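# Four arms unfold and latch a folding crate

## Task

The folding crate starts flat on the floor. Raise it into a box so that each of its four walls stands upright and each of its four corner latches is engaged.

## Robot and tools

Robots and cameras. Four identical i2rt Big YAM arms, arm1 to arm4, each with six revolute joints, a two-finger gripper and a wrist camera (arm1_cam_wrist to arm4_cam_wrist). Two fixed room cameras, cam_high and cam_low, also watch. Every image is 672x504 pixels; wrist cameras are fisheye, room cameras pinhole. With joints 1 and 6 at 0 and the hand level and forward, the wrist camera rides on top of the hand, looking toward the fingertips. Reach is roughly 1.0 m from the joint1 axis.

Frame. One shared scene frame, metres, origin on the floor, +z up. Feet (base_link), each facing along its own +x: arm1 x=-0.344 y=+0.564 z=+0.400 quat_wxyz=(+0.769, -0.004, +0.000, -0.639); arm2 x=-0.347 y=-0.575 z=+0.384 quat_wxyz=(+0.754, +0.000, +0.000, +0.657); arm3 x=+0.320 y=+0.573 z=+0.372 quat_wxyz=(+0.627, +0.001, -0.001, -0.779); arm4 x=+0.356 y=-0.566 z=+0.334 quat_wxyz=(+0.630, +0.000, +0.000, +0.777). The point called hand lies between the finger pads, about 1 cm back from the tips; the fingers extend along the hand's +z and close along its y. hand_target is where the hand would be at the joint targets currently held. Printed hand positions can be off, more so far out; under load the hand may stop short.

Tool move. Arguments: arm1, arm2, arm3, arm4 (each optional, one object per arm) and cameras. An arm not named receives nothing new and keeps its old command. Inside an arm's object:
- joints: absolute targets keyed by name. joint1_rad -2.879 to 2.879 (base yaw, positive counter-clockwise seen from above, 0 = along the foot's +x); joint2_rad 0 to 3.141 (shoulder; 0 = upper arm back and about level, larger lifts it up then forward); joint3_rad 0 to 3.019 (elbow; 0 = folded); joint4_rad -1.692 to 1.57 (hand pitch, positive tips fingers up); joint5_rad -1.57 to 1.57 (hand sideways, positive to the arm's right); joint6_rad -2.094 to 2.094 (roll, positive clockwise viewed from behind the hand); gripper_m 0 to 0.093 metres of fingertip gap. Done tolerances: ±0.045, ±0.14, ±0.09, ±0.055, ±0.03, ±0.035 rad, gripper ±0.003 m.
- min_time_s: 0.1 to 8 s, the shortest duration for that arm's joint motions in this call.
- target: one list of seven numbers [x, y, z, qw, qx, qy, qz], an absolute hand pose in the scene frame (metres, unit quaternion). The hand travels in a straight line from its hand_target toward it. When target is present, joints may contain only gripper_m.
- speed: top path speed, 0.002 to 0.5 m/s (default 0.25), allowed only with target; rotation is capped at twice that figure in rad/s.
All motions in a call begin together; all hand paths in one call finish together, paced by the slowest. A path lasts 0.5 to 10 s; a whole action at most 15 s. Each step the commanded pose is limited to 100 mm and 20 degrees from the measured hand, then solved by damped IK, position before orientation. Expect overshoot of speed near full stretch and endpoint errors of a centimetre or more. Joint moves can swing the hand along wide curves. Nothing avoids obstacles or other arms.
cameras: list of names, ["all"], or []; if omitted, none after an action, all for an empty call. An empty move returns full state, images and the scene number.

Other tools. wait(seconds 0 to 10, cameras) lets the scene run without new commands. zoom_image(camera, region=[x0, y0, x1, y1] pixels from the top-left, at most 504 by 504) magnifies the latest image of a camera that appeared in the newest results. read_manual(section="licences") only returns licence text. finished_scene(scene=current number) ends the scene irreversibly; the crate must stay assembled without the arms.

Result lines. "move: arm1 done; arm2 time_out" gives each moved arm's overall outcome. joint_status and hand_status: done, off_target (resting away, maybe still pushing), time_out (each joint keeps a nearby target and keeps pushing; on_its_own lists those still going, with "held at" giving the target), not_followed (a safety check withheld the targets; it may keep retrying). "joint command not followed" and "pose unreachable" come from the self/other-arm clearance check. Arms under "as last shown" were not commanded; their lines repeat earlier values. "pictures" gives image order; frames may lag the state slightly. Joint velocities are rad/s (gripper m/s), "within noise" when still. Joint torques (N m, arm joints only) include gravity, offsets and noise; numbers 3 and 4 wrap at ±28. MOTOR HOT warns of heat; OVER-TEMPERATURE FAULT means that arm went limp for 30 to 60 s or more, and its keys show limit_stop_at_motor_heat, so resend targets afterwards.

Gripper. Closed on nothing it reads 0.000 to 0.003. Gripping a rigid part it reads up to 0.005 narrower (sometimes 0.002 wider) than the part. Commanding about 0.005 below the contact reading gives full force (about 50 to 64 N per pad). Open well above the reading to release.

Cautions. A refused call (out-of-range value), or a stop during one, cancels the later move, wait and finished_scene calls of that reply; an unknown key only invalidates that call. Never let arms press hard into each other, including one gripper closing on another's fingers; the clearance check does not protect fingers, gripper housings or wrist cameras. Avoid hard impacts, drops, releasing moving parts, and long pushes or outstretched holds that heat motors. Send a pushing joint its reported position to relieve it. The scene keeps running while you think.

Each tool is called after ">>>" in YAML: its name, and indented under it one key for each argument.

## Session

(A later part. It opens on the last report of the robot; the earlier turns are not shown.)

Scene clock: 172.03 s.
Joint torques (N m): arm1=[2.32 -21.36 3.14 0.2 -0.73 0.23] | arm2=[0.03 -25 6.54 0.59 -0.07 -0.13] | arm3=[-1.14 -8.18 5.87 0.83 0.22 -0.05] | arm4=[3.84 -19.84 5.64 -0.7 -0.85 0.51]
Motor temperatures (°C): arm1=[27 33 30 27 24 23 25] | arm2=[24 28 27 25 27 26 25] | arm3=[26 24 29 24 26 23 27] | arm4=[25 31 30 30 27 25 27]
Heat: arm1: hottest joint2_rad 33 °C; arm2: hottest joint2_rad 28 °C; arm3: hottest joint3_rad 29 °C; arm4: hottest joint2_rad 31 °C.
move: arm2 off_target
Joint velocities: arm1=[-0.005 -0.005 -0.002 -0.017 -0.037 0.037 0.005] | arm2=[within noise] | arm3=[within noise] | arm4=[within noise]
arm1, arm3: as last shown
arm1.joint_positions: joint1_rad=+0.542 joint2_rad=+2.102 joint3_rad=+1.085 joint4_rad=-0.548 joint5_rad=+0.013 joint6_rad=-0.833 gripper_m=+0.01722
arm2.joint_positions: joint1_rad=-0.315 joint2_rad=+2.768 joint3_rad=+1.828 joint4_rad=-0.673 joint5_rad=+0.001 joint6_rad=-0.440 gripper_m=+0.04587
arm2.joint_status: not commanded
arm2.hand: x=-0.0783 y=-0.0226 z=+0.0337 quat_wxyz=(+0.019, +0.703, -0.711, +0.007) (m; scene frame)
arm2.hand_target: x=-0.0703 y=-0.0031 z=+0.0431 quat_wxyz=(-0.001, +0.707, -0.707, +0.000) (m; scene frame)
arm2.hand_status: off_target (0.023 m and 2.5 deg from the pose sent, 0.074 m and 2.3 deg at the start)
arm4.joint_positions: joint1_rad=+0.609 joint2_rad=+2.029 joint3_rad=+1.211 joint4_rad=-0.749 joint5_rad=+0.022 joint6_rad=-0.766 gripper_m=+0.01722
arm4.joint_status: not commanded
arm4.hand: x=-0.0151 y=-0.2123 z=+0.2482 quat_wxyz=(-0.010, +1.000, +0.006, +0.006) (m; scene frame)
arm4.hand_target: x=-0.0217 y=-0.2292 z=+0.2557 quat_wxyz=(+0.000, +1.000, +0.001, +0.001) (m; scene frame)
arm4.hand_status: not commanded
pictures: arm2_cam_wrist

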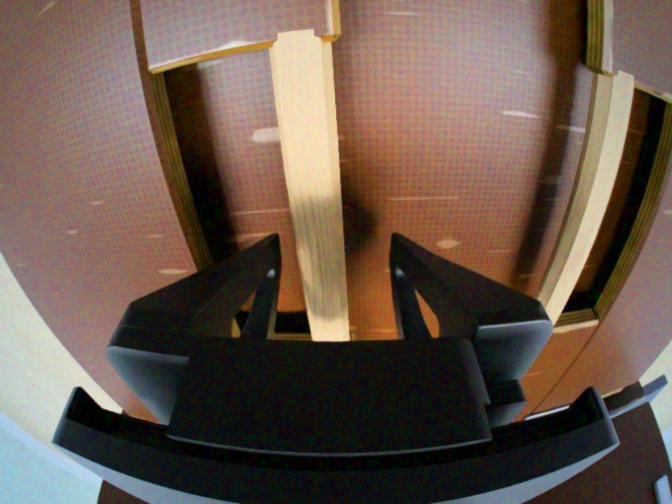

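>>> move:
  arm2: {"target": [-0.077, 0.002, 0.044, 0, 0.7315, -0.6819, 0], "speed": 0.1, "joints": {"gripper_m": 0.03}}
  cameras: []

>>> move:
  arm2: {"joints": {"gripper_m": 0.010}}
  cameras: ["arm2_cam_wrist"]

Scene clock: 175.93 s.
Joint torques (N m): arm1=[2.02 -21.13 3.15 0.21 -0.76 0.26] | arm2=[0.79 -24.94 6.68 0.29 -0.09 -0.12] | arm3=[-2.02 -8.23 5.79 0.94 0.22 -0.06] | arm4=[3.78 -19.78 5.63 -0.7 -0.85 0.51]
Motor temperatures (°C): arm1=[27 33 30 27 24 23 25] | arm2=[24 29 27 25 27 26 25] | arm3=[26 24 29 24 26 23 27] | arm4=[25 31 30 30 27 25 27]
Heat: arm1: hottest joint2_rad 33 °C; arm2: hottest joint2_rad 29 °C; arm3: hottest joint3_rad 29 °C; arm4: hottest joint2_rad 31 °C.
move: arm2 off_target
Joint velocities: within noise
arm1, arm3, arm4: as last shown
arm1.joint_positions: joint1_rad=+0.542 joint2_rad=+2.102 joint3_rad=+1.085 joint4_rad=-0.548 joint5_rad=+0.013 joint6_rad=-0.833 gripper_m=+0.01702
arm2.joint_positions: joint1_rad=-0.309 joint2_rad=+2.768 joint3_rad=+1.832 joint4_rad=-0.673 joint5_rad=+0.001 joint6_rad=-0.498 gripper_m=+0.03013
arm2.joint_status: all done
arm2.hand: x=-0.0806 y=-0.0187 z=+0.0347 quat_wxyz=(+0.017, +0.726, -0.688, +0.006) (m; scene frame)
arm2.hand_target: x=-0.0772 y=+0.0012 z=+0.0441 quat_wxyz=(+0.000, +0.732, -0.682, +0.000) (m; scene frame)
arm2.hand_status: off_target (0.023 m and 2.3 deg from the pose sent, 0.027 m and 5.2 deg at the start)
arm4.joint_positions: joint1_rad=+0.609 joint2_rad=+2.029 joint3_rad=+1.211 joint4_rad=-0.749 joint5_rad=+0.022 joint6_rad=-0.766 gripper_m=+0.01702
pictures: none
No camera images: "cameras" was empty.

Scene clock: 176.60 s.
Joint torques (N m): arm1=[2.37 -21.3 3.04 0.17 -0.74 0.21] | arm2=[0.44 -24.94 6.67 0.36 0.11 -0.13] | arm3=[-1.44 -8.06 5.85 0.9 0.23 -0.05] | arm4=[3.78 -19.78 5.63 -0.65 -0.84 0.51]
Motor temperatures (°C): arm1=[27 33 30 27 24 23 25] | arm2=[24 29 27 25 27 26 25] | arm3=[26 24 29 24 26 23 27] | arm4=[25 31 30 30 27 25 27]
Heat: arm1: hottest joint2_rad 33 °C; arm2: hottest joint2_rad 29 °C; arm3: hottest joint3_rad 29 °C; arm4: hottest joint2_rad 31 °C.
move: arm2 off_target
Joint velocities: arm1=[0.005 -0.005 -0.032 0.007 0.066 0.022 0.005] | arm2=[within noise] | arm3=[within noise] | arm4=[-0.005 0.005 -0.022 0.002 -0.007 0.007 0.008]
arm1.joint_positions: joint1_rad=+0.542 joint2_rad=+2.102 joint3_rad=+1.085 joint4_rad=-0.548 joint5_rad=+0.013 joint6_rad=-0.833 gripper_m=+0.01722
arm1.joint_status: not commanded
arm1.hand: x=-0.0318 y=+0.2072 z=+0.2499 quat_wxyz=(+0.006, -0.006, -1.000, +0.009) (m; scene frame)
arm1.hand_target: x=-0.0229 y=+0.2238 z=+0.2558 quat_wxyz=(+0.000, +0.000, -1.000, +0.000) (m; scene frame)
arm1.hand_status: not commanded
arm2.joint_positions: joint1_rad=-0.307 joint2_rad=+2.768 joint3_rad=+1.832 joint4_rad=-0.676 joint5_rad=-0.013 joint6_rad=-0.498 gripper_m=+0.01690
arm2.joint_status: gripper_m off_target (ended at +0.01693, target +0.01000)
arm2.hand: x=-0.0839 y=-0.0179 z=+0.0348 quat_wxyz=(+0.021, +0.726, -0.687, +0.000) (m; scene frame)
arm2.hand_target: x=-0.0782 y=+0.0013 z=+0.0441 quat_wxyz=(+0.002, +0.731, -0.682, -0.004) (m; scene frame)
arm2.hand_status: not commanded
arm3, arm4: as last shown
arm4.joint_positions: joint1_rad=+0.609 joint2_rad=+2.029 joint3_rad=+1.211 joint4_rad=-0.749 joint5_rad=+0.022 joint6_rad=-0.766 gripper_m=+0.01733
pictures: arm2_cam_wrist

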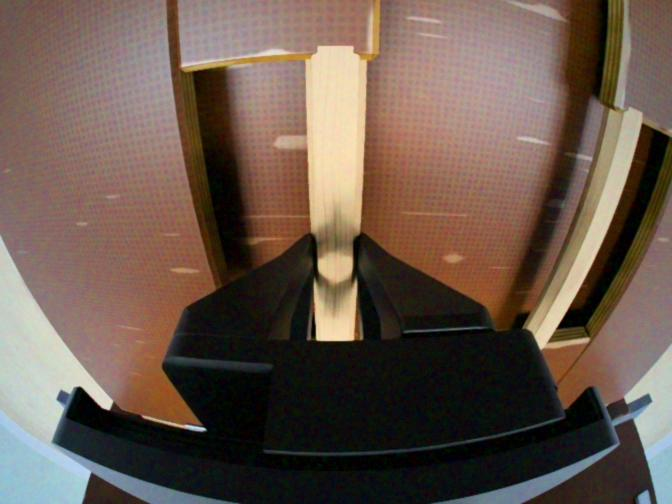

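>>> move:
  arm2: {"target": [-0.094, 0.0, 0.145, 0, 0.7315, -0.6819, 0], "speed": 0.12}
  cameras: ["arm2_cam_wrist"]

>>> move:
  arm2: {"target": [-0.13, 0.0, 0.21, 0, 0.7315, -0.6819, 0], "speed": 0.12}
  cameras: ["arm2_cam_wrist", "cam_low", "cam_high"]

Scene clock: 179.93 s.
Joint torques (N m): arm1=[2.78 -21.01 3.03 0.08 -0.75 0.26] | arm2=[0.67 -29.92 4.53 -0.8 -0.27 -0.02] | arm3=[-1.14 -7.88 5.75 0.75 0.25 -0.06] | arm4=[3.78 -19.84 5.63 -0.69 -0.85 0.51]
Motor temperatures (°C): arm1=[27 33 30 27 24 23 25] | arm2=[24 30 27 25 27 26 25] | arm3=[26 24 29 24 26 23 27] | arm4=[25 31 30 30 27 25 28]
Heat: arm1: hottest joint2_rad 33 °C; arm2: hottest joint2_rad 30 °C; arm3: hottest joint3_rad 29 °C; arm4: hottest joint2_rad 31 °C.
move: arm2 off_target
Joint velocities: arm1=[-0.005 -0.005 -0.007 -0.007 -0.022 0.066 -0.005] | arm2=[within noise] | arm3=[within noise] | arm4=[within noise]
arm1, arm3, arm4: as last shown
arm1.joint_positions: joint1_rad=+0.542 joint2_rad=+2.102 joint3_rad=+1.085 joint4_rad=-0.548 joint5_rad=+0.013 joint6_rad=-0.833 gripper_m=+0.01719
arm2.joint_positions: joint1_rad=-0.286 joint2_rad=+2.608 joint3_rad=+1.705 joint4_rad=-0.699 joint5_rad=+0.014 joint6_rad=-0.486 gripper_m=+0.01672
arm2.joint_status: not commanded
arm2.hand: x=-0.0935 y=-0.0187 z=+0.1011 quat_wxyz=(+0.012, +0.729, -0.684, +0.012) (m; scene frame)
arm2.hand_target: x=-0.0914 y=+0.0015 z=+0.1426 quat_wxyz=(-0.005, +0.732, -0.681, +0.003) (m; scene frame)
arm2.hand_status: off_target (0.048 m and 2.0 deg from the pose sent, 0.112 m and 2.6 deg at the start)
arm4.joint_positions: joint1_rad=+0.609 joint2_rad=+2.029 joint3_rad=+1.211 joint4_rad=-0.749 joint5_rad=+0.022 joint6_rad=-0.766 gripper_m=+0.01708
pictures: arm2_cam_wrist

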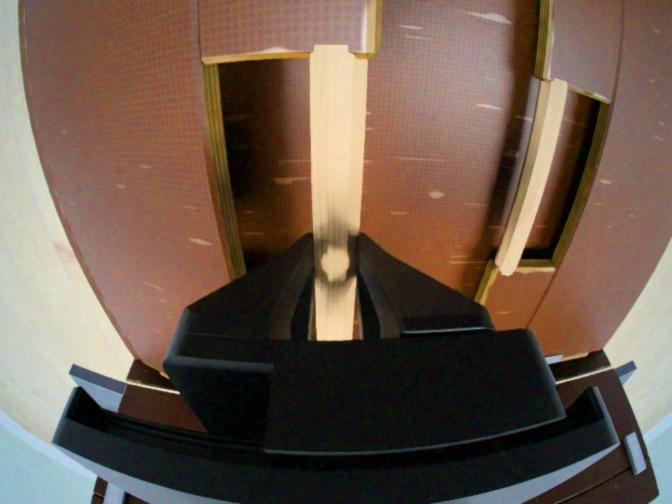

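Scene clock: 181.23 s.
Joint torques (N m): arm1=[2.2 -21.19 3.14 0.12 -0.73 0.26] | arm2=[0.85 -29.68 4.88 -1.03 -0.66 0.06] | arm3=[-1.38 -8.41 5.96 0.8 0.22 -0.04] | arm4=[3.78 -19.84 5.64 -0.7 -0.85 0.51]
Motor temperatures (°C): arm1=[27 33 30 27 24 23 25] | arm2=[24 30 27 25 27 26 25] | arm3=[26 24 29 24 26 23 27] | arm4=[25 31 30 30 27 25 28]
Heat: arm1: hottest joint2_rad 33 °C; arm2: hottest joint2_rad 30 °C; arm3: hottest joint3_rad 29 °C; arm4: hottest joint2_rad 31 °C.
move: arm2 off_target
Joint velocities: arm1=[-0.024 0.005 0.012 -0.012 -0.037 0.066 -0.005] | arm2=[within noise] | arm3=[within noise] | arm4=[within noise]
arm1, arm4: as last shown
arm1.joint_positions: joint1_rad=+0.542 joint2_rad=+2.102 joint3_rad=+1.085 joint4_rad=-0.548 joint5_rad=+0.013 joint6_rad=-0.833 gripper_m=+0.01707
arm2.joint_positions: joint1_rad=-0.241 joint2_rad=+2.461 joint3_rad=+1.604 joint4_rad=-0.752 joint5_rad=+0.014 joint6_rad=-0.438 gripper_m=+0.01656
arm2.joint_status: not commanded
arm2.hand: x=-0.1229 y=-0.0191 z=+0.1639 quat_wxyz=(+0.015, +0.728, -0.685, +0.014) (m; scene frame)
arm2.hand_target: x=-0.1252 y=-0.0010 z=+0.2082 quat_wxyz=(-0.001, +0.729, -0.684, +0.000) (m; scene frame)
arm2.hand_status: off_target (0.050 m and 2.4 deg from the pose sent, 0.116 m and 2.0 deg at the start)
arm3.joint_positions: joint1_rad=-0.133 joint2_rad=+1.438 joint3_rad=+0.780 joint4_rad=-0.919 joint5_rad=+0.002 joint6_rad=-0.340 gripper_m=+0.04612
arm3.joint_status: not commanded
arm3.hand: x=+0.2034 y=+0.2544 z=+0.4045 quat_wxyz=(+0.001, -0.710, -0.704, -0.003) (m; scene frame)
arm3.hand_target: x=+0.1996 y=+0.2536 z=+0.3988 quat_wxyz=(+0.004, -0.710, -0.704, -0.005) (m; scene frame)
arm3.hand_status: not commanded
arm4.joint_positions: joint1_rad=+0.609 joint2_rad=+2.029 joint3_rad=+1.211 joint4_rad=-0.749 joint5_rad=+0.022 joint6_rad=-0.766 gripper_m=+0.01701
pictures: arm2_cam_wrist, cam_high, cam_low

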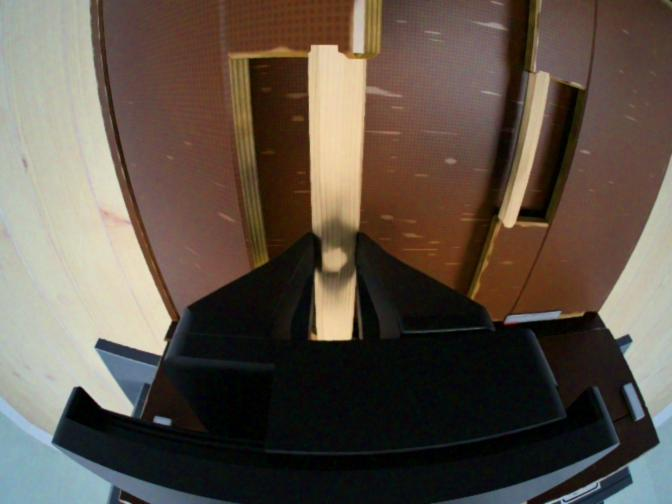

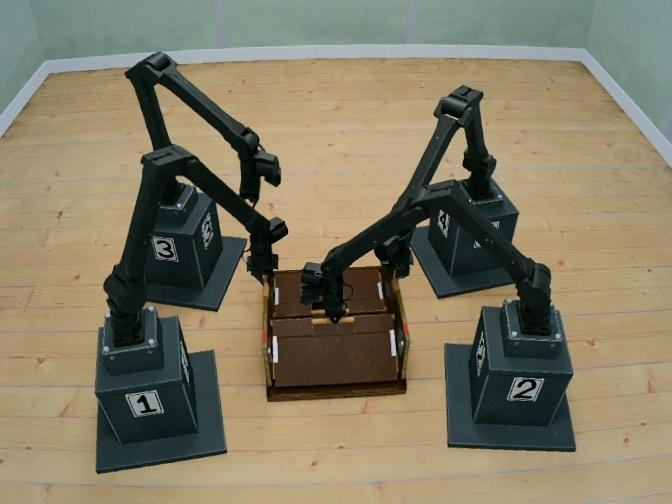

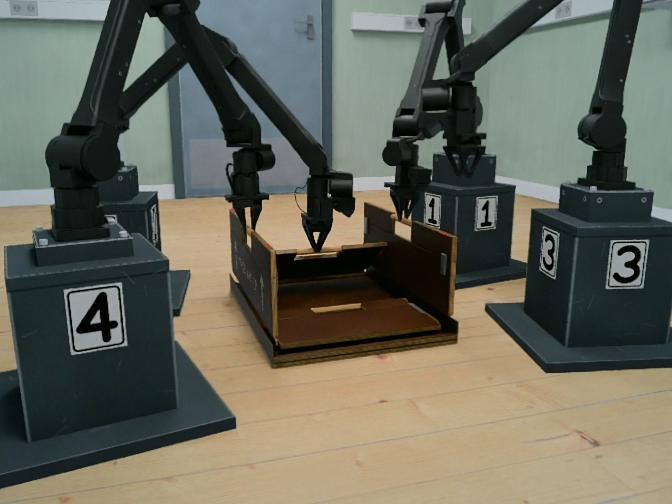

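>>> move:
  arm2: {"target": [-0.182, 0.0, 0.255, 0, 0.7315, -0.6819, 0], "speed": 0.12}
  arm3: {"target": [0.08, 0.08, 0.25, 0, 0.6896, 0.7242, 0], "speed": 0.3}
  cameras: ["arm2_cam_wrist"]

>>> move:
  arm2: {"target": [-0.242, 0.0, 0.272, 0, 0.7315, -0.6819, 0], "speed": 0.12}
  arm3: {"target": [0.03, -0.008, 0.135, 0, 0.6896, 0.7242, 0], "speed": 0.25}
  cameras: ["all"]

Scene clock: 185.40 s.
Joint torques (N m): arm1=[2.32 -21.13 3.15 0.29 -0.81 0.24] | arm2=[1.79 -27.58 5.55 -0.31 -0.53 0.06] | arm3=[-1.14 -15.33 7.32 -0.05 -0.05 -0.04] | arm4=[3.78 -19.78 5.64 -0.7 -0.85 0.51]
Motor temperatures (°C): arm1=[27 33 30 27 24 23 25] | arm2=[24 30 26 25 27 26 25] | arm3=[26 24 29 24 26 23 27] | arm4=[25 31 30 30 27 25 28]
Heat: arm1: hottest joint2_rad 33 °C; arm2: hottest joint2_rad 30 °C; arm3: hottest joint3_rad 29 °C; arm4: hottest joint2_rad 31 °C.
move: arm2 off_target; arm3 off_target
Joint velocities: arm1=[0.005 -0.005 0.012 -0.002 0.022 0.022 -0.005] | arm2=[within noise] | arm3=[within noise] | arm4=[within noise]
arm1, arm4: as last shown
arm1.joint_positions: joint1_rad=+0.542 joint2_rad=+2.102 joint3_rad=+1.085 joint4_rad=-0.548 joint5_rad=+0.013 joint6_rad=-0.833 gripper_m=+0.01699
arm2.joint_positions: joint1_rad=-0.164 joint2_rad=+2.332 joint3_rad=+1.519 joint4_rad=-0.811 joint5_rad=+0.011 joint6_rad=-0.358 gripper_m=+0.01502
arm2.joint_status: not commanded
arm2.hand: x=-0.1719 y=-0.0201 z=+0.2172 quat_wxyz=(+0.021, +0.727, -0.686, +0.017) (m; scene frame)
arm2.hand_target: x=-0.1811 y=+0.0004 z=+0.2540 quat_wxyz=(+0.000, +0.732, -0.682, +0.000) (m; scene frame)
arm2.hand_status: off_target (0.044 m and 3.1 deg from the pose sent, 0.110 m and 2.4 deg at the start)
arm3.joint_positions: joint1_rad=-0.228 joint2_rad=+2.128 joint3_rad=+1.294 joint4_rad=-0.730 joint5_rad=+0.003 joint6_rad=-0.491 gripper_m=+0.04612
arm3.joint_status: not commanded
arm3.hand: x=+0.0887 y=+0.0881 z=+0.2558 quat_wxyz=(-0.001, -0.690, -0.724, +0.003) (m; scene frame)
arm3.hand_target: x=+0.0803 y=+0.0818 z=+0.2492 quat_wxyz=(-0.001, -0.690, -0.724, +0.000) (m; scene frame)
arm3.hand_status: off_target (0.013 m and 0.3 deg from the pose sent, 0.264 m and 3.4 deg at the start)
pictures: arm2_cam_wrist

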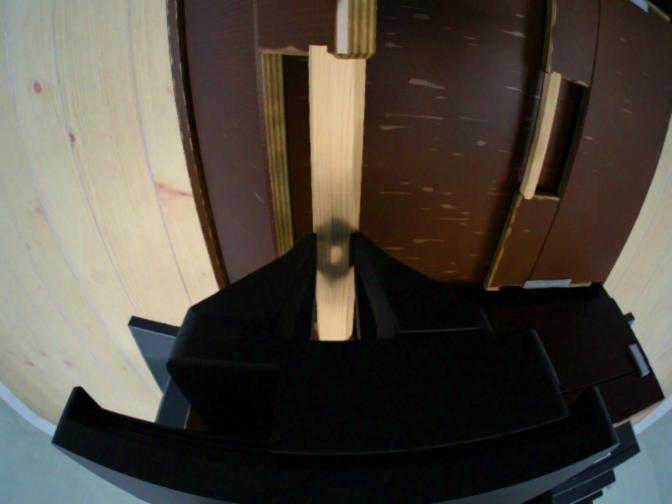

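Scene clock: 187.00 s.
Joint torques (N m): arm1=[2.37 -21.66 3.11 0.25 -0.75 0.23] | arm2=[-0.67 -23.94 5.81 -0.09 -0.05 0.07] | arm3=[-1.38 -18.55 7.77 -0.12 0.08 -0.03] | arm4=[3.78 -19.6 5.61 -0.72 -0.84 0.5]
Motor temperatures (°C): arm1=[27 33 30 27 24 23 25] | arm2=[24 30 26 25 27 26 25] | arm3=[26 25 30 24 26 23 27] | arm4=[25 31 29 30 27 25 28]
Heat: arm1: hottest joint2_rad 33 °C; arm2: hottest joint2_rad 30 °C; arm3: hottest joint3_rad 30 °C; arm4: hottest joint2_rad 31 °C.
move: arm2 off_target; arm3 off_target
Joint velocities: arm1=[0.005 -0.015 -0.002 -0.002 -0.022 0.037 0.018] | arm2=[within noise] | arm3=[within noise] | arm4=[-0.005 0.024 -0.017 -0.002 -0.022 -0.051 0.009]
arm1, arm4: as last shown
arm1.joint_positions: joint1_rad=+0.542 joint2_rad=+2.102 joint3_rad=+1.085 joint4_rad=-0.548 joint5_rad=+0.013 joint6_rad=-0.833 gripper_m=+0.01712
arm2.joint_positions: joint1_rad=-0.034 joint2_rad=+2.239 joint3_rad=+1.467 joint4_rad=-0.829 joint5_rad=+0.001 joint6_rad=-0.266 gripper_m=+0.01013
arm2.joint_status: not commanded
arm2.on_its_own: gripper_m moved -0.00489 to your old target +0.01000
arm2.hand: x=-0.2484 y=-0.0074 z=+0.2560 quat_wxyz=(+0.012, +0.740, -0.672, +0.008) (m; scene frame)
arm2.hand_target: x=-0.2426 y=-0.0014 z=+0.2717 quat_wxyz=(+0.003, +0.735, -0.679, +0.002) (m; scene frame)
arm2.hand_status: off_target (0.019 m and 2.2 deg from the pose sent, 0.091 m and 3.1 deg at the start)
arm3.joint_positions: joint1_rad=-0.236 joint2_rad=+2.530 joint3_rad=+1.750 joint4_rad=-0.779 joint5_rad=+0.003 joint6_rad=-0.502 gripper_m=+0.04612
arm3.joint_status: not commanded
arm3.hand: x=+0.0385 y=-0.0064 z=+0.1461 quat_wxyz=(-0.001, -0.689, -0.725, +0.005) (m; scene frame)
arm3.hand_target: x=+0.0305 y=-0.0067 z=+0.1341 quat_wxyz=(+0.000, -0.690, -0.724, +0.000) (m; scene frame)
arm3.hand_status: off_target (0.014 m and 0.6 deg from the pose sent, 0.165 m and 0.3 deg at the start)
arm4.joint_positions: joint1_rad=+0.609 joint2_rad=+2.029 joint3_rad=+1.211 joint4_rad=-0.749 joint5_rad=+0.022 joint6_rad=-0.766 gripper_m=+0.01733
pictures: arm1_cam_wrist, arm2_cam_wrist, arm3_cam_wrist, arm4_cam_wrist, cam_high, cam_low

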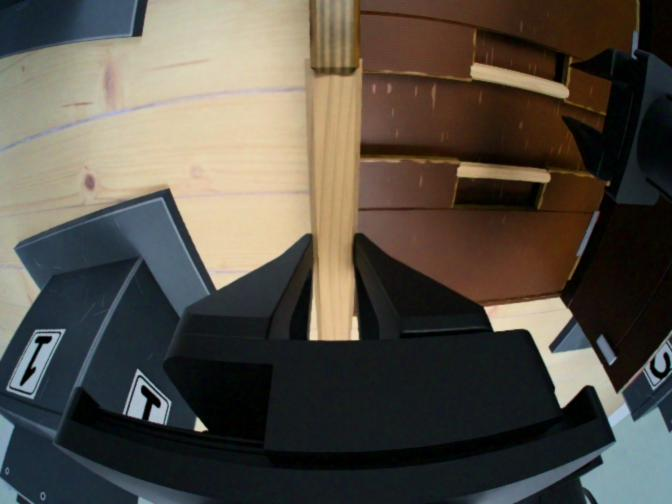

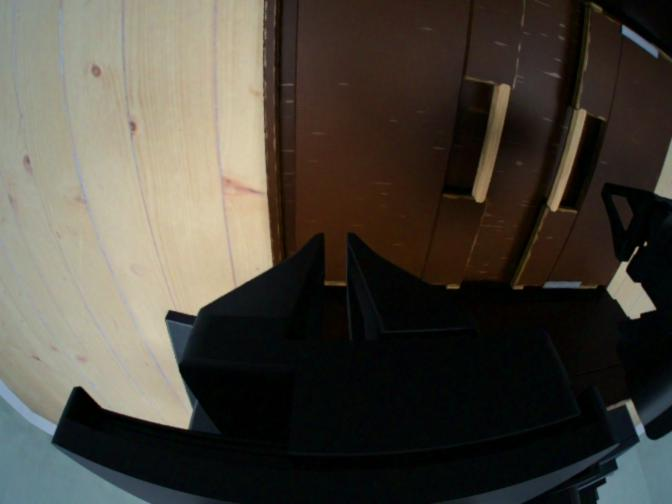

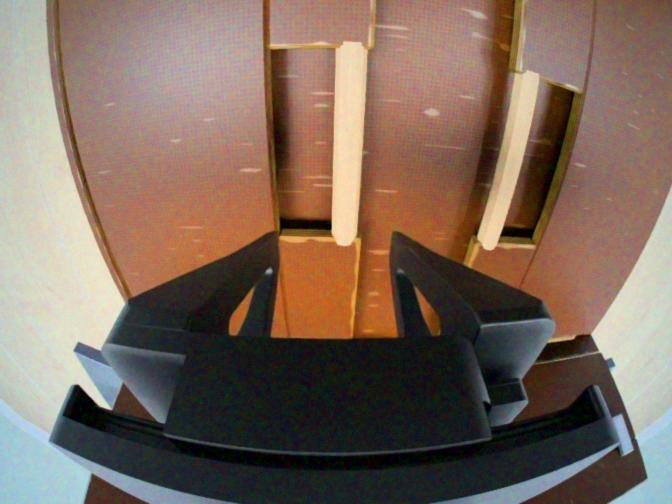

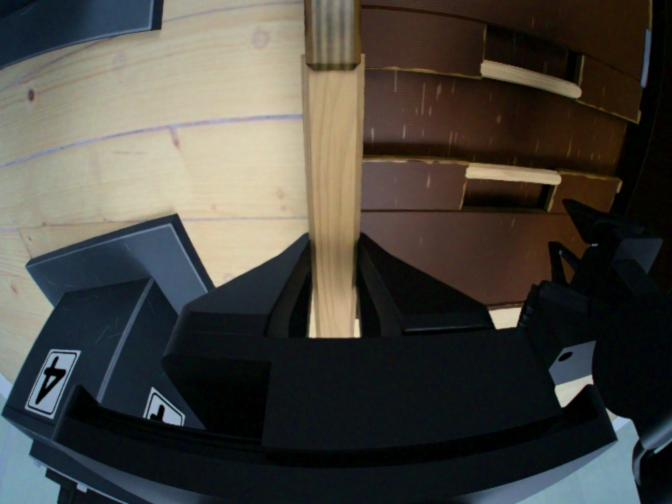

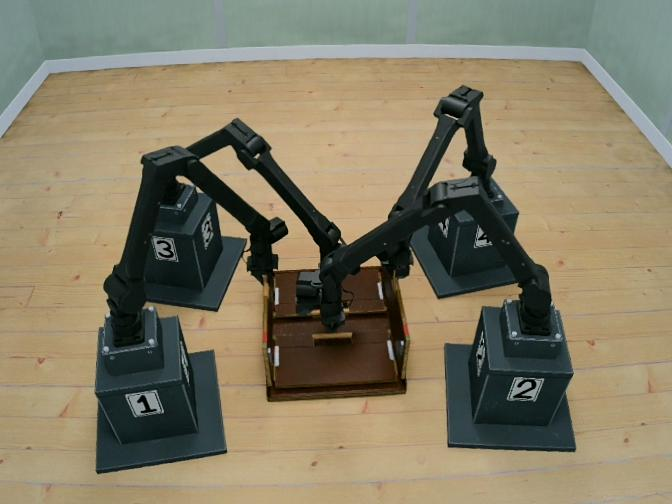

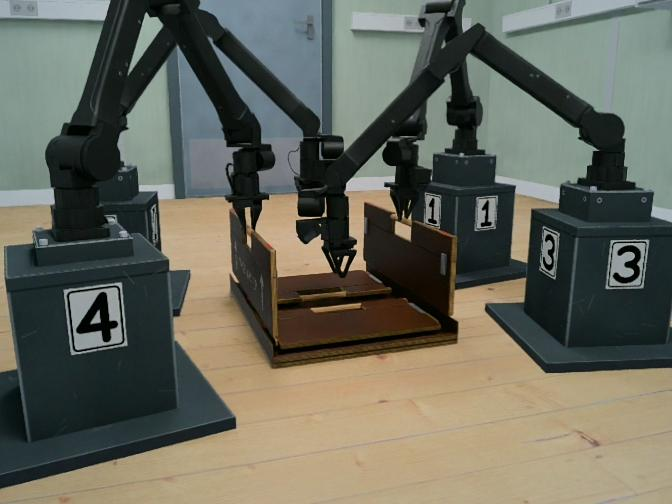

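>>> move:
  arm2: {"target": [-0.077, 0.002, 0.12, 0, 0.7315, -0.6819, 0], "speed": 0.25, "joints": {"gripper_m": 0.046}}
  arm3: {"target": [0.085, -0.004, 0.17, 0, 0.6896, 0.7242, 0], "speed": 0.2}
  cameras: []

>>> move:
  arm2: {"target": [-0.077, 0.002, 0.040, 0, 0.7315, -0.6819, 0], "speed": 0.15}
  cameras: ["arm2_cam_wrist"]

Scene clock: 215.03 s.
Joint torques (N m): arm1=[2.14 -21.6 3.15 -0.02 -0.77 0.23] | arm2=[0.09 -23.59 7.15 0.1 -0.16 -0.12] | arm3=[0.03 -21.89 4.1 0.47 0.09 0.13] | arm4=[3.78 -19.84 5.64 -0.7 -0.84 0.51]
Motor temperatures (°C): arm1=[27 34 30 27 24 23 25] | arm2=[24 31 26 24 27 26 25] | arm3=[26 28 30 24 26 23 27] | arm4=[25 32 29 30 27 25 28]
Heat: arm1: hottest joint2_rad 34 °C; arm2: hottest joint2_rad 31 °C; arm3: hottest joint3_rad 30 °C; arm4: hottest joint2_rad 32 °C.
move: arm2 off_target; arm3 done
Joint velocities: arm1=[-0.024 0.005 -0.007 0.002 -0.037 -0.007 -0.006] | arm2=[within noise] | arm3=[within noise] | arm4=[within noise]
arm1, arm4: as last shown
arm1.joint_positions: joint1_rad=+0.542 joint2_rad=+2.102 joint3_rad=+1.085 joint4_rad=-0.548 joint5_rad=+0.013 joint6_rad=-0.833 gripper_m=+0.01705
arm2.joint_positions: joint1_rad=-0.295 joint2_rad=+2.590 joint3_rad=+1.722 joint4_rad=-0.725 joint5_rad=-0.001 joint6_rad=-0.487 gripper_m=+0.04587
arm2.joint_status: all done
arm2.hand: x=-0.0866 y=-0.0106 z=+0.1162 quat_wxyz=(+0.010, +0.727, -0.687, +0.003) (m; scene frame)
arm2.hand_target: x=-0.0834 y=+0.0026 z=+0.1196 quat_wxyz=(+0.001, +0.731, -0.683, -0.001) (m; scene frame)
arm2.hand_status: off_target (0.016 m and 1.5 deg from the pose sent, 0.219 m and 2.2 deg at the start)
arm3.joint_positions: joint1_rad=-0.178 joint2_rad=+2.460 joint3_rad=+1.665 joint4_rad=-0.779 joint5_rad=+0.003 joint6_rad=-0.455 gripper_m=+0.04612
arm3.joint_status: not commanded
arm3.hand: x=+0.0802 y=-0.0039 z=+0.1667 quat_wxyz=(+0.001, -0.685, -0.728, -0.002) (m; scene frame)
arm3.hand_target: x=+0.0838 y=-0.0040 z=+0.1704 quat_wxyz=(+0.000, -0.687, -0.727, +0.000) (m; scene frame)
arm3.hand_status: done (0.006 m and 0.7 deg from the pose sent, 0.052 m and 0.6 deg at the start)
arm4.joint_positions: joint1_rad=+0.609 joint2_rad=+2.029 joint3_rad=+1.211 joint4_rad=-0.749 joint5_rad=+0.022 joint6_rad=-0.766 gripper_m=+0.01711
pictures: none
No camera images: "cameras" was empty.

Scene clock: 216.50 s.
Joint torques (N m): arm1=[2.67 -21.83 3.15 0.28 -0.74 0.24] | arm2=[-0.56 -24.41 6.46 0.57 -0.01 -0.13] | arm3=[-0.5 -21.25 4.12 0.64 0.09 0.14] | arm4=[3.78 -19.78 5.64 -0.69 -0.85 0.51]
Motor temperatures (°C): arm1=[27 34 30 27 24 23 25] | arm2=[24 31 26 24 27 26 25] | arm3=[26 28 30 24 26 23 27] | arm4=[25 32 29 30 27 25 28]
Heat: arm1: hottest joint2_rad 34 °C; arm2: hottest joint2_rad 31 °C; arm3: hottest joint3_rad 30 °C; arm4: hottest joint2_rad 32 °C.
move: arm2 off_target
Joint velocities: arm1=[-0.005 0.005 0.007 0.002 -0.051 0.007 -0.005] | arm2=[within noise] | arm3=[within noise] | arm4=[within noise]
arm1: as last shown
arm1.joint_positions: joint1_rad=+0.542 joint2_rad=+2.102 joint3_rad=+1.085 joint4_rad=-0.548 joint5_rad=+0.013 joint6_rad=-0.833 gripper_m=+0.01712
arm2.joint_positions: joint1_rad=-0.298 joint2_rad=+2.776 joint3_rad=+1.837 joint4_rad=-0.677 joint5_rad=-0.001 joint6_rad=-0.498 gripper_m=+0.04587
arm2.joint_status: not commanded
arm2.hand: x=-0.0878 y=-0.0178 z=+0.0312 quat_wxyz=(+0.021, +0.729, -0.684, +0.007) (m; scene frame)
arm2.hand_target: x=-0.0760 y=-0.0006 z=+0.0400 quat_wxyz=(+0.001, +0.730, -0.683, +0.000) (m; scene frame)
arm2.hand_status: off_target (0.024 m and 2.6 deg from the pose sent, 0.078 m and 1.5 deg at the start)
arm3.joint_positions: joint1_rad=-0.175 joint2_rad=+2.460 joint3_rad=+1.665 joint4_rad=-0.779 joint5_rad=+0.003 joint6_rad=-0.445 gripper_m=+0.04612
arm3.joint_status: not commanded
arm3.hand: x=+0.0820 y=-0.0047 z=+0.1667 quat_wxyz=(+0.001, -0.687, -0.726, -0.002) (m; scene frame)
arm3.hand_target: x=+0.0856 y=-0.0047 z=+0.1704 quat_wxyz=(+0.000, -0.689, -0.725, +0.000) (m; scene frame)
arm3.hand_status: not commanded
arm4.joint_positions: joint1_rad=+0.609 joint2_rad=+2.029 joint3_rad=+1.211 joint4_rad=-0.749 joint5_rad=+0.022 joint6_rad=-0.766 gripper_m=+0.01726
arm4.joint_status: not commanded
arm4.hand: x=-0.0151 y=-0.2123 z=+0.2482 quat_wxyz=(-0.010, +1.000, +0.006, +0.006) (m; scene frame)
arm4.hand_target: x=-0.0217 y=-0.2292 z=+0.2557 quat_wxyz=(+0.000, +1.000, +0.001, +0.001) (m; scene frame)
arm4.hand_status: not commanded
pictures: arm2_cam_wrist

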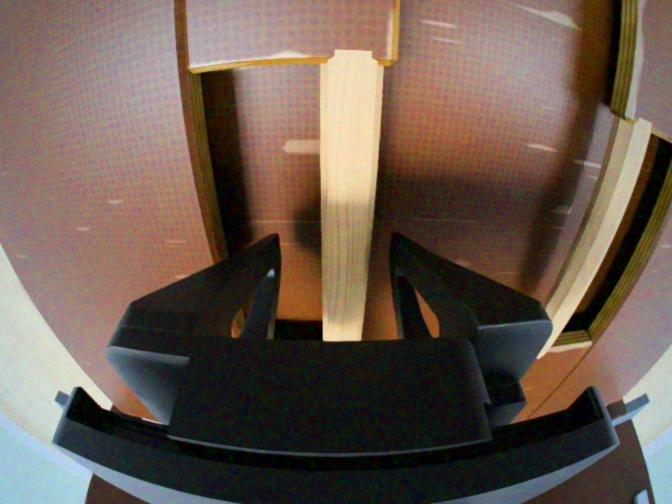

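>>> move:
  arm2: {"target": [-0.071, -0.001, 0.040, 0, 0.7279, -0.6857, 0], "speed": 0.1, "joints": {"gripper_m": 0.028}}
  cameras: []

>>> move:
  arm2: {"joints": {"gripper_m": 0.009}}
  cameras: []

>>> move:
  arm2: {"target": [-0.094, 0.0, 0.14, -0.1247, 0.7204, -0.6715, 0.1211], "speed": 0.15}
  cameras: ["arm2_cam_wrist", "cam_low"]

Scene clock: 219.57 s.
Joint torques (N m): arm1=[2.43 -21.66 3.14 -0.02 -0.75 0.24] | arm2=[-0.62 -24.94 6.76 0.54 -0.03 -0.12] | arm3=[0.03 -21.83 4.14 0.68 0.1 0.15] | arm4=[3.78 -19.84 5.64 -0.69 -0.85 0.51]
Motor temperatures (°C): arm1=[27 34 30 27 24 23 25] | arm2=[24 31 26 24 27 26 25] | arm3=[26 28 30 24 26 23 27] | arm4=[25 32 29 30 27 25 28]
Heat: arm1: hottest joint2_rad 34 °C; arm2: hottest joint2_rad 31 °C; arm3: hottest joint3_rad 30 °C; arm4: hottest joint2_rad 32 °C.
move: arm2 off_target
Joint velocities: arm1=[-0.005 -0.005 -0.007 0.007 -0.007 0.051 -0.004] | arm2=[within noise] | arm3=[within noise] | arm4=[within noise]
arm1, arm4: as last shown
arm1.joint_positions: joint1_rad=+0.542 joint2_rad=+2.102 joint3_rad=+1.085 joint4_rad=-0.548 joint5_rad=+0.013 joint6_rad=-0.833 gripper_m=+0.01719
arm2.joint_positions: joint1_rad=-0.299 joint2_rad=+2.776 joint3_rad=+1.837 joint4_rad=-0.677 joint5_rad=-0.001 joint6_rad=-0.498 gripper_m=+0.02813
arm2.joint_status: all done
arm2.hand: x=-0.0869 y=-0.0182 z=+0.0312 quat_wxyz=(+0.021, +0.729, -0.685, +0.007) (m; scene frame)
arm2.hand_target: x=-0.0729 y=-0.0007 z=+0.0404 quat_wxyz=(+0.000, +0.729, -0.685, +0.000) (m; scene frame)
arm2.hand_status: off_target (0.025 m and 2.5 deg from the pose sent, 0.025 m and 2.6 deg at the start)
arm3.joint_positions: joint1_rad=-0.178 joint2_rad=+2.460 joint3_rad=+1.665 joint4_rad=-0.779 joint5_rad=+0.003 joint6_rad=-0.445 gripper_m=+0.04612
arm3.joint_status: not commanded
arm3.hand: x=+0.0802 y=-0.0039 z=+0.1667 quat_wxyz=(+0.001, -0.689, -0.725, -0.002) (m; scene frame)
arm3.hand_target: x=+0.0838 y=-0.0040 z=+0.1704 quat_wxyz=(+0.000, -0.690, -0.724, +0.000) (m; scene frame)
arm3.hand_status: not commanded
arm4.joint_positions: joint1_rad=+0.609 joint2_rad=+2.029 joint3_rad=+1.211 joint4_rad=-0.749 joint5_rad=+0.022 joint6_rad=-0.766 gripper_m=+0.01737
pictures: none
No camera images: "cameras" was empty.

Scene clock: 220.20 s.
Joint torques (N m): arm1=[2.37 -21.13 3.11 0.29 -0.74 0.2] | arm2=[-0.85 -24.94 6.67 0.5 -0.09 -0.13] | arm3=[-0.32 -21.83 4.05 0.53 0.11 0.14] | arm4=[3.78 -19.84 5.63 -0.7 -0.84 0.51]
Motor temperatures (°C): arm1=[27 34 30 27 24 23 25] | arm2=[24 31 26 24 27 26 25] | arm3=[26 28 30 24 26 23 27] | arm4=[25 32 29 30 27 25 28]
Heat: arm1: hottest joint2_rad 34 °C; arm2: hottest joint2_rad 31 °C; arm3: hottest joint3_rad 30 °C; arm4: hottest joint2_rad 32 °C.
move: arm2 off_target
Joint velocities: within noise
arm1.joint_positions: joint1_rad=+0.542 joint2_rad=+2.102 joint3_rad=+1.085 joint4_rad=-0.548 joint5_rad=+0.013 joint6_rad=-0.833 gripper_m=+0.01722
arm1.joint_status: not commanded
arm1.hand: x=-0.0318 y=+0.2072 z=+0.2499 quat_wxyz=(+0.006, -0.006, -1.000, +0.009) (m; scene frame)
arm1.hand_target: x=-0.0229 y=+0.2238 z=+0.2558 quat_wxyz=(+0.000, +0.000, -1.000, +0.000) (m; scene frame)
arm1.hand_status: not commanded
arm2.joint_positions: joint1_rad=-0.302 joint2_rad=+2.776 joint3_rad=+1.840 joint4_rad=-0.676 joint5_rad=+0.001 joint6_rad=-0.498 gripper_m=+0.01701
arm2.joint_status: gripper_m off_target (ended at +0.01704, target +0.00900)
arm2.hand: x=-0.0841 y=-0.0172 z=+0.0319 quat_wxyz=(+0.019, +0.728, -0.686, +0.007) (m; scene frame)
arm2.hand_target: x=-0.0709 y=-0.0010 z=+0.0407 quat_wxyz=(+0.000, +0.728, -0.686, +0.000) (m; scene frame)
arm2.hand_status: not commanded
arm3, arm4: as last shown
arm4.joint_positions: joint1_rad=+0.609 joint2_rad=+2.029 joint3_rad=+1.211 joint4_rad=-0.749 joint5_rad=+0.022 joint6_rad=-0.766 gripper_m=+0.01714
pictures: none
No camera images: "cameras" was empty.

Scene clock: 222.03 s.
Joint torques (N m): arm1=[2.55 -21.13 3.22 0.13 -0.75 0.24] | arm2=[0.67 -28.16 4.03 0.34 0.41 -0.08] | arm3=[0.03 -22.01 4.1 0.59 0.09 0.16] | arm4=[3.78 -19.78 5.64 -0.7 -0.85 0.51]
Motor temperatures (°C): arm1=[27 34 30 27 24 23 25] | arm2=[24 31 26 24 27 26 25] | arm3=[26 29 30 24 26 23 27] | arm4=[25 32 29 30 27 25 28]
Heat: arm1: hottest joint2_rad 34 °C; arm2: hottest joint2_rad 31 °C; arm3: hottest joint3_rad 30 °C; arm4: hottest joint2_rad 32 °C.
move: arm2 off_target
Joint velocities: arm1=[0.005 -0.015 0.002 -0.007 0.007 -0.051 -0.004] | arm2=[within noise] | arm3=[within noise] | arm4=[within noise]
arm1, arm3, arm4: as last shown
arm1.joint_positions: joint1_rad=+0.542 joint2_rad=+2.102 joint3_rad=+1.085 joint4_rad=-0.548 joint5_rad=+0.013 joint6_rad=-0.833 gripper_m=+0.01712
arm2.joint_positions: joint1_rad=-0.198 joint2_rad=+2.570 joint3_rad=+1.579 joint4_rad=-0.488 joint5_rad=+0.310 joint6_rad=-0.410 gripper_m=+0.01699
arm2.joint_status: not commanded
arm2.hand: x=-0.0962 y=-0.0180 z=+0.1045 quat_wxyz=(-0.104, +0.719, -0.676, +0.124) (m; scene frame)
arm2.hand_target: x=-0.0937 y=+0.0024 z=+0.1384 quat_wxyz=(-0.128, +0.720, -0.672, +0.116) (m; scene frame)
arm2.hand_status: off_target (0.040 m and 2.5 deg from the pose sent, 0.110 m and 21.1 deg at the start)
arm4.joint_positions: joint1_rad=+0.609 joint2_rad=+2.029 joint3_rad=+1.211 joint4_rad=-0.749 joint5_rad=+0.022 joint6_rad=-0.766 gripper_m=+0.01701
pictures: arm2_cam_wrist, cam_low

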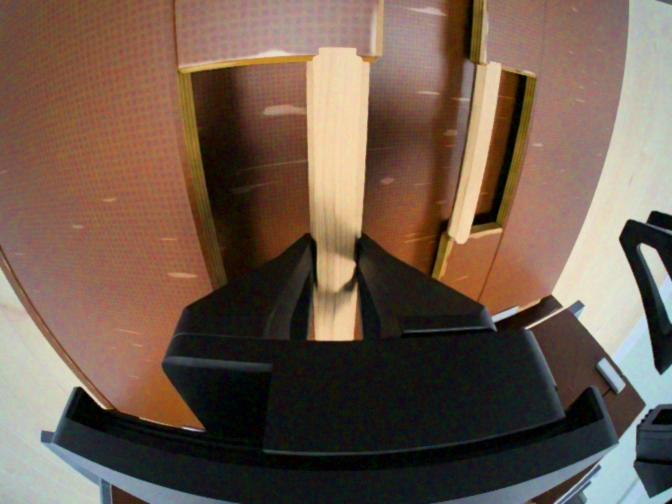

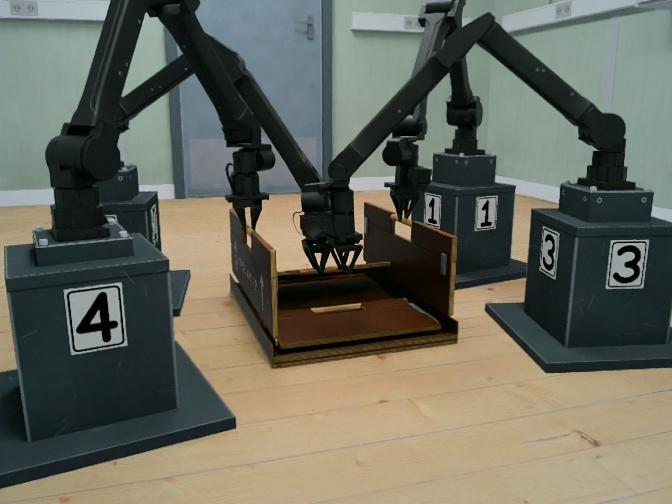

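>>> move:
  arm2: {"target": [-0.132, 0.002, 0.212, -0.2457, 0.6874, -0.6408, 0.2385], "speed": 0.17}
  cameras: ["arm2_cam_wrist"]

>>> move:
  arm2: {"target": [-0.196, 0.002, 0.26, -0.3593, 0.6335, -0.5905, 0.3487], "speed": 0.17}
  cameras: ["arm2_cam_wrist", "cam_low", "cam_high"]

Scene clock: 225.17 s.
Joint torques (N m): arm1=[2.49 -21.25 3.12 0.08 -0.73 0.3] | arm2=[0.67 -27.81 4.21 0.4 0.94 -0.22] | arm3=[0.09 -21.54 4.27 0.59 0.14 0.17] | arm4=[3.84 -19.78 5.64 -0.7 -0.85 0.51]
Motor temperatures (°C): arm1=[27 34 30 27 24 23 25] | arm2=[24 31 26 24 27 26 25] | arm3=[26 29 30 24 26 23 27] | arm4=[25 32 29 30 27 25 28]
Heat: arm1: hottest joint2_rad 34 °C; arm2: hottest joint2_rad 31 °C; arm3: hottest joint3_rad 30 °C; arm4: hottest joint2_rad 32 °C.
move: arm2 off_target
Joint velocities: arm1=[within noise] | arm2=[within noise] | arm3=[-0.044 -0.015 -0.002 -0.027 -0.007 0.037 -0.002] | arm4=[within noise]
arm1, arm3, arm4: as last shown
arm1.joint_positions: joint1_rad=+0.542 joint2_rad=+2.102 joint3_rad=+1.085 joint4_rad=-0.548 joint5_rad=+0.013 joint6_rad=-0.833 gripper_m=+0.01725
arm2.joint_positions: joint1_rad=-0.048 joint2_rad=+2.449 joint3_rad=+1.438 joint4_rad=-0.433 joint5_rad=+0.665 joint6_rad=-0.295 gripper_m=+0.01701
arm2.joint_status: not commanded
arm2.hand: x=-0.1332 y=-0.0185 z=+0.1717 quat_wxyz=(-0.221, +0.689, -0.644, +0.247) (m; scene frame)
arm2.hand_target: x=-0.1327 y=+0.0030 z=+0.2109 quat_wxyz=(-0.247, +0.688, -0.639, +0.238) (m; scene frame)
arm2.hand_status: off_target (0.045 m and 3.1 deg from the pose sent, 0.115 m and 21.7 deg at the start)
pictures: arm2_cam_wrist

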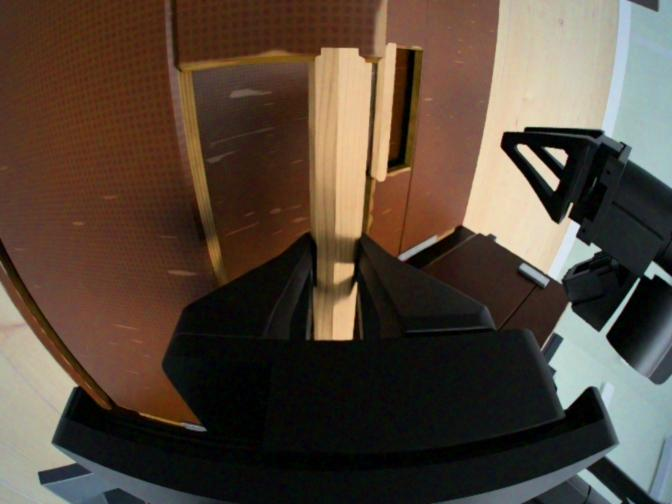

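Scene clock: 226.87 s.
Joint torques (N m): arm1=[2.43 -21.54 3.08 0.13 -0.76 0.26] | arm2=[0.62 -26.93 4.92 -0.44 1.38 -0.17] | arm3=[-0.26 -21.71 4.01 0.49 0.1 0.13] | arm4=[3.78 -19.78 5.63 -0.7 -0.84 0.51]
Motor temperatures (°C): arm1=[27 34 30 27 24 23 25] | arm2=[24 31 26 24 27 26 25] | arm3=[26 29 30 24 26 23 27] | arm4=[25 32 29 30 27 25 28]
Heat: arm1: hottest joint2_rad 34 °C; arm2: hottest joint2_rad 31 °C; arm3: hottest joint3_rad 30 °C; arm4: hottest joint2_rad 32 °C.
move: arm2 off_target
Joint velocities: within noise
arm1, arm3, arm4: as last shown
arm1.joint_positions: joint1_rad=+0.542 joint2_rad=+2.102 joint3_rad=+1.085 joint4_rad=-0.548 joint5_rad=+0.013 joint6_rad=-0.833 gripper_m=+0.01726
arm2.joint_positions: joint1_rad=+0.122 joint2_rad=+2.432 joint3_rad=+1.406 joint4_rad=-0.508 joint5_rad=+1.027 joint6_rad=-0.102 gripper_m=+0.01701
arm2.joint_status: not commanded
arm2.hand: x=-0.1895 y=-0.0200 z=+0.2195 quat_wxyz=(-0.339, +0.636, -0.594, +0.356) (m; scene frame)
arm2.hand_target: x=-0.1924 y=+0.0006 z=+0.2587 quat_wxyz=(-0.359, +0.632, -0.592, +0.349) (m; scene frame)
arm2.hand_status: off_target (0.047 m and 2.6 deg from the pose sent, 0.110 m and 21.6 deg at the start)
arm4.joint_positions: joint1_rad=+0.609 joint2_rad=+2.029 joint3_rad=+1.211 joint4_rad=-0.749 joint5_rad=+0.022 joint6_rad=-0.766 gripper_m=+0.01734
pictures: arm2_cam_wrist, cam_high, cam_low

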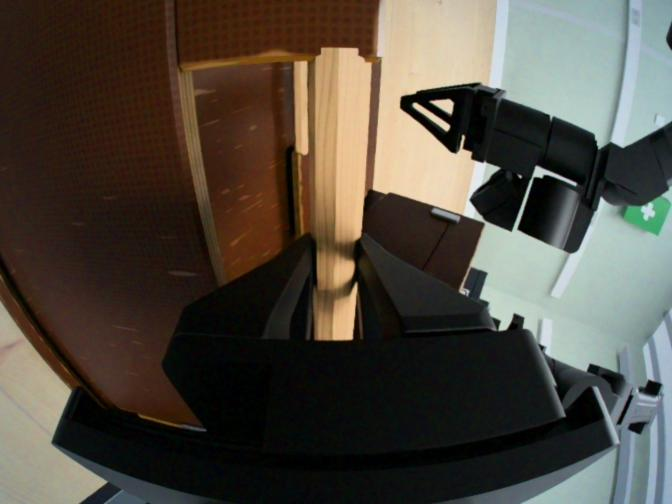

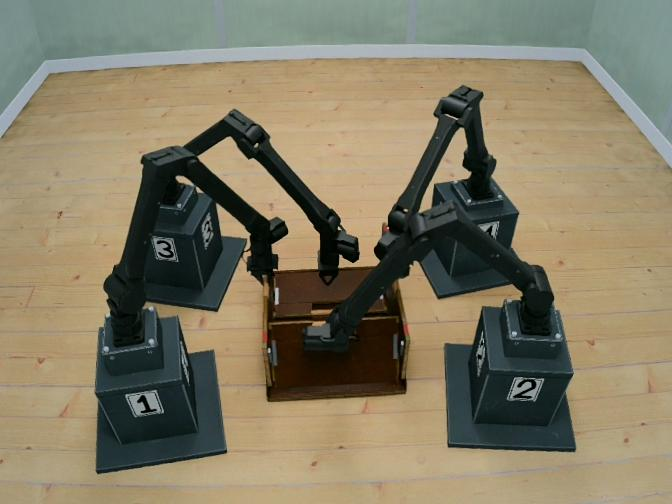

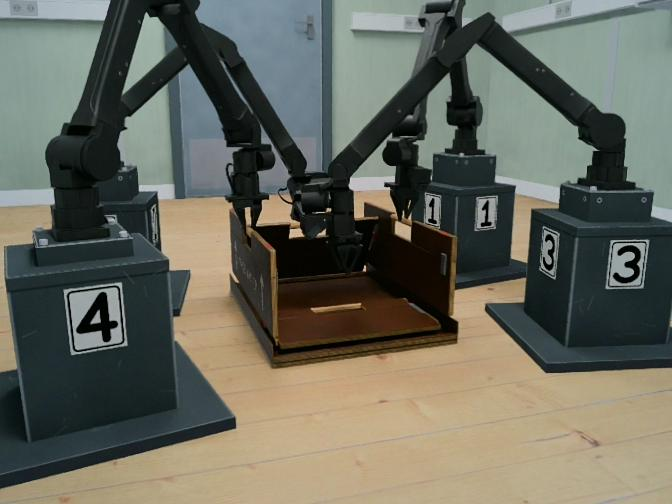

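>>> move:
  arm2: {"target": [-0.255, 0.002, 0.283, -0.3593, 0.6335, -0.5905, 0.3487], "speed": 0.13}
  cameras: ["arm2_cam_wrist", "arm1_cam_wrist", "arm4_cam_wrist", "cam_low", "cam_high"]

>>> zoom_image:
  camera: "cam_high"
  region: [240, 230, 430, 420]

>>> zoom_image:
  camera: "cam_low"
  region: [220, 170, 480, 380]

Scene clock: 230.47 s.
Joint torques (N m): arm1=[2.32 -21.48 3.08 0.03 -0.73 0.32] | arm2=[0.73 -26.75 6.08 -1.22 0.87 -0.1] | arm3=[0.15 -21.77 4.07 0.47 0.12 0.17] | arm4=[3.78 -19.78 5.61 -0.7 -0.85 0.51]
Motor temperatures (°C): arm1=[27 34 30 27 24 23 25] | arm2=[24 31 26 24 28 26 25] | arm3=[26 29 30 24 26 23 27] | arm4=[25 32 29 30 27 25 28]
Heat: arm1: hottest joint2_rad 34 °C; arm2: hottest joint2_rad 31 °C; arm3: hottest joint3_rad 30 °C; arm4: hottest joint2_rad 32 °C.
move: arm2 off_target
Joint velocities: arm1=[-0.015 -0.015 -0.027 -0.022 -0.037 0.022 0.013] | arm2=[within noise] | arm3=[within noise] | arm4=[within noise]
arm1, arm3, arm4: as last shown
arm1.joint_positions: joint1_rad=+0.542 joint2_rad=+2.102 joint3_rad=+1.085 joint4_rad=-0.548 joint5_rad=+0.013 joint6_rad=-0.833 gripper_m=+0.01717
arm2.joint_positions: joint1_rad=+0.225 joint2_rad=+2.407 joint3_rad=+1.440 joint4_rad=-0.743 joint5_rad=+1.041 joint6_rad=+0.097 gripper_m=+0.01694
arm2.joint_status: not commanded
arm2.hand: x=-0.2447 y=-0.0214 z=+0.2432 quat_wxyz=(-0.343, +0.634, -0.590, +0.363) (m; scene frame)
arm2.hand_target: x=-0.2515 y=+0.0015 z=+0.2825 quat_wxyz=(-0.359, +0.632, -0.591, +0.350) (m; scene frame)
arm2.hand_status: off_target (0.047 m and 2.5 deg from the pose sent, 0.094 m and 2.6 deg at the start)
arm4.joint_positions: joint1_rad=+0.609 joint2_rad=+2.029 joint3_rad=+1.211 joint4_rad=-0.749 joint5_rad=+0.022 joint6_rad=-0.766 gripper_m=+0.01735
pictures: arm1_cam_wrist, arm2_cam_wrist, arm4_cam_wrist, cam_high, cam_low

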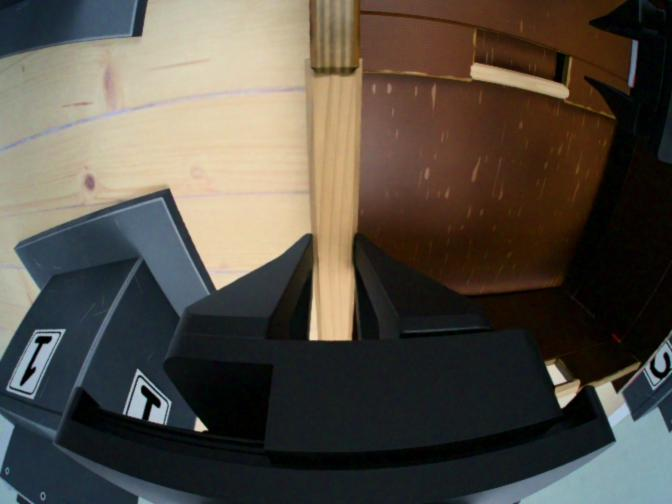

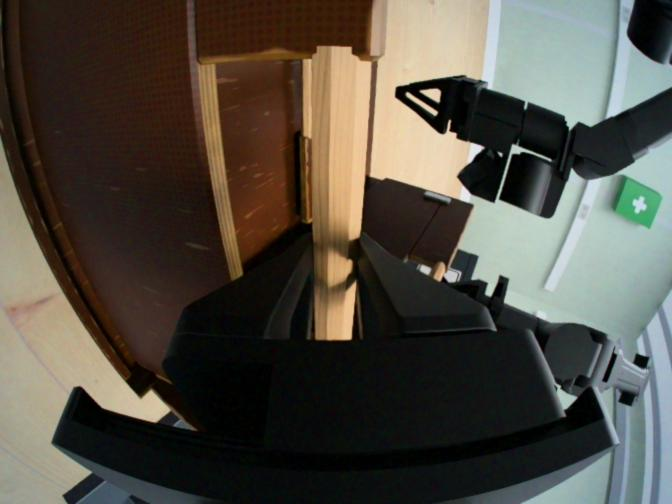

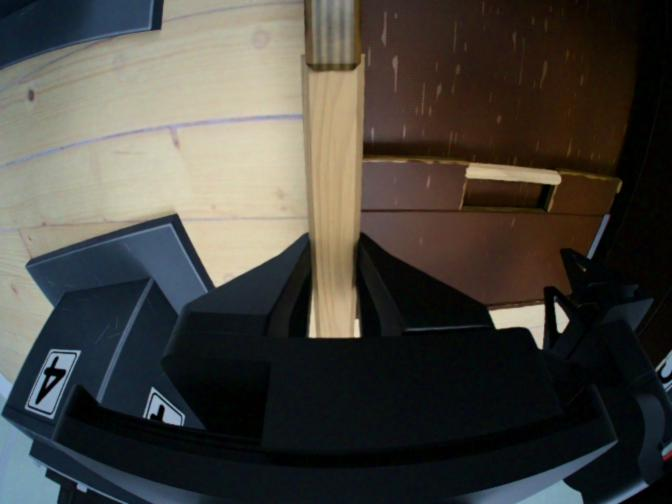

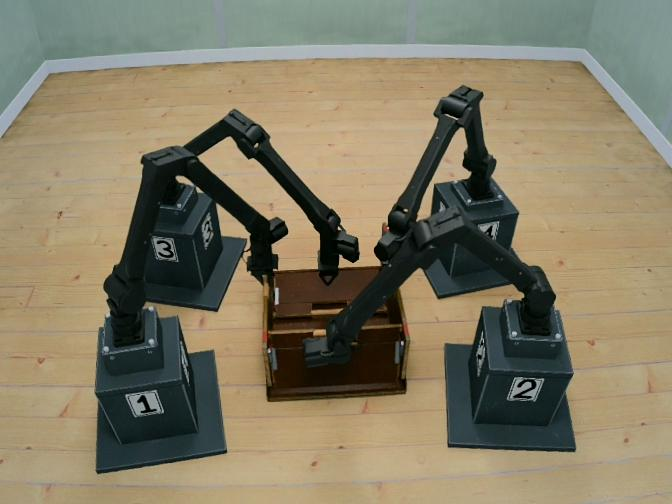

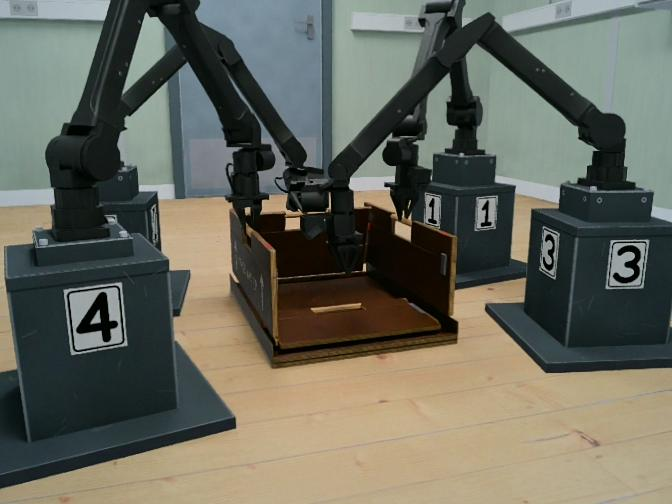

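Scaled by 2.653 from the camera's 672x504 image, which has a finer 960x720 frame.

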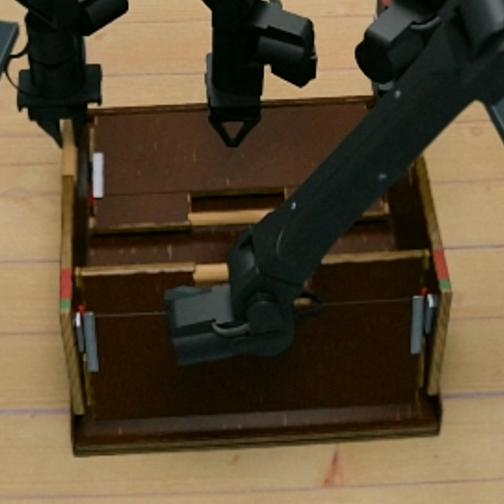

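Scaled by 1.938 from the camera's 672x504 image, which has a finer 960x720 frame.

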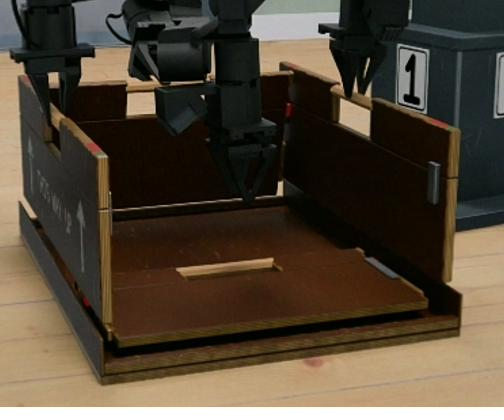

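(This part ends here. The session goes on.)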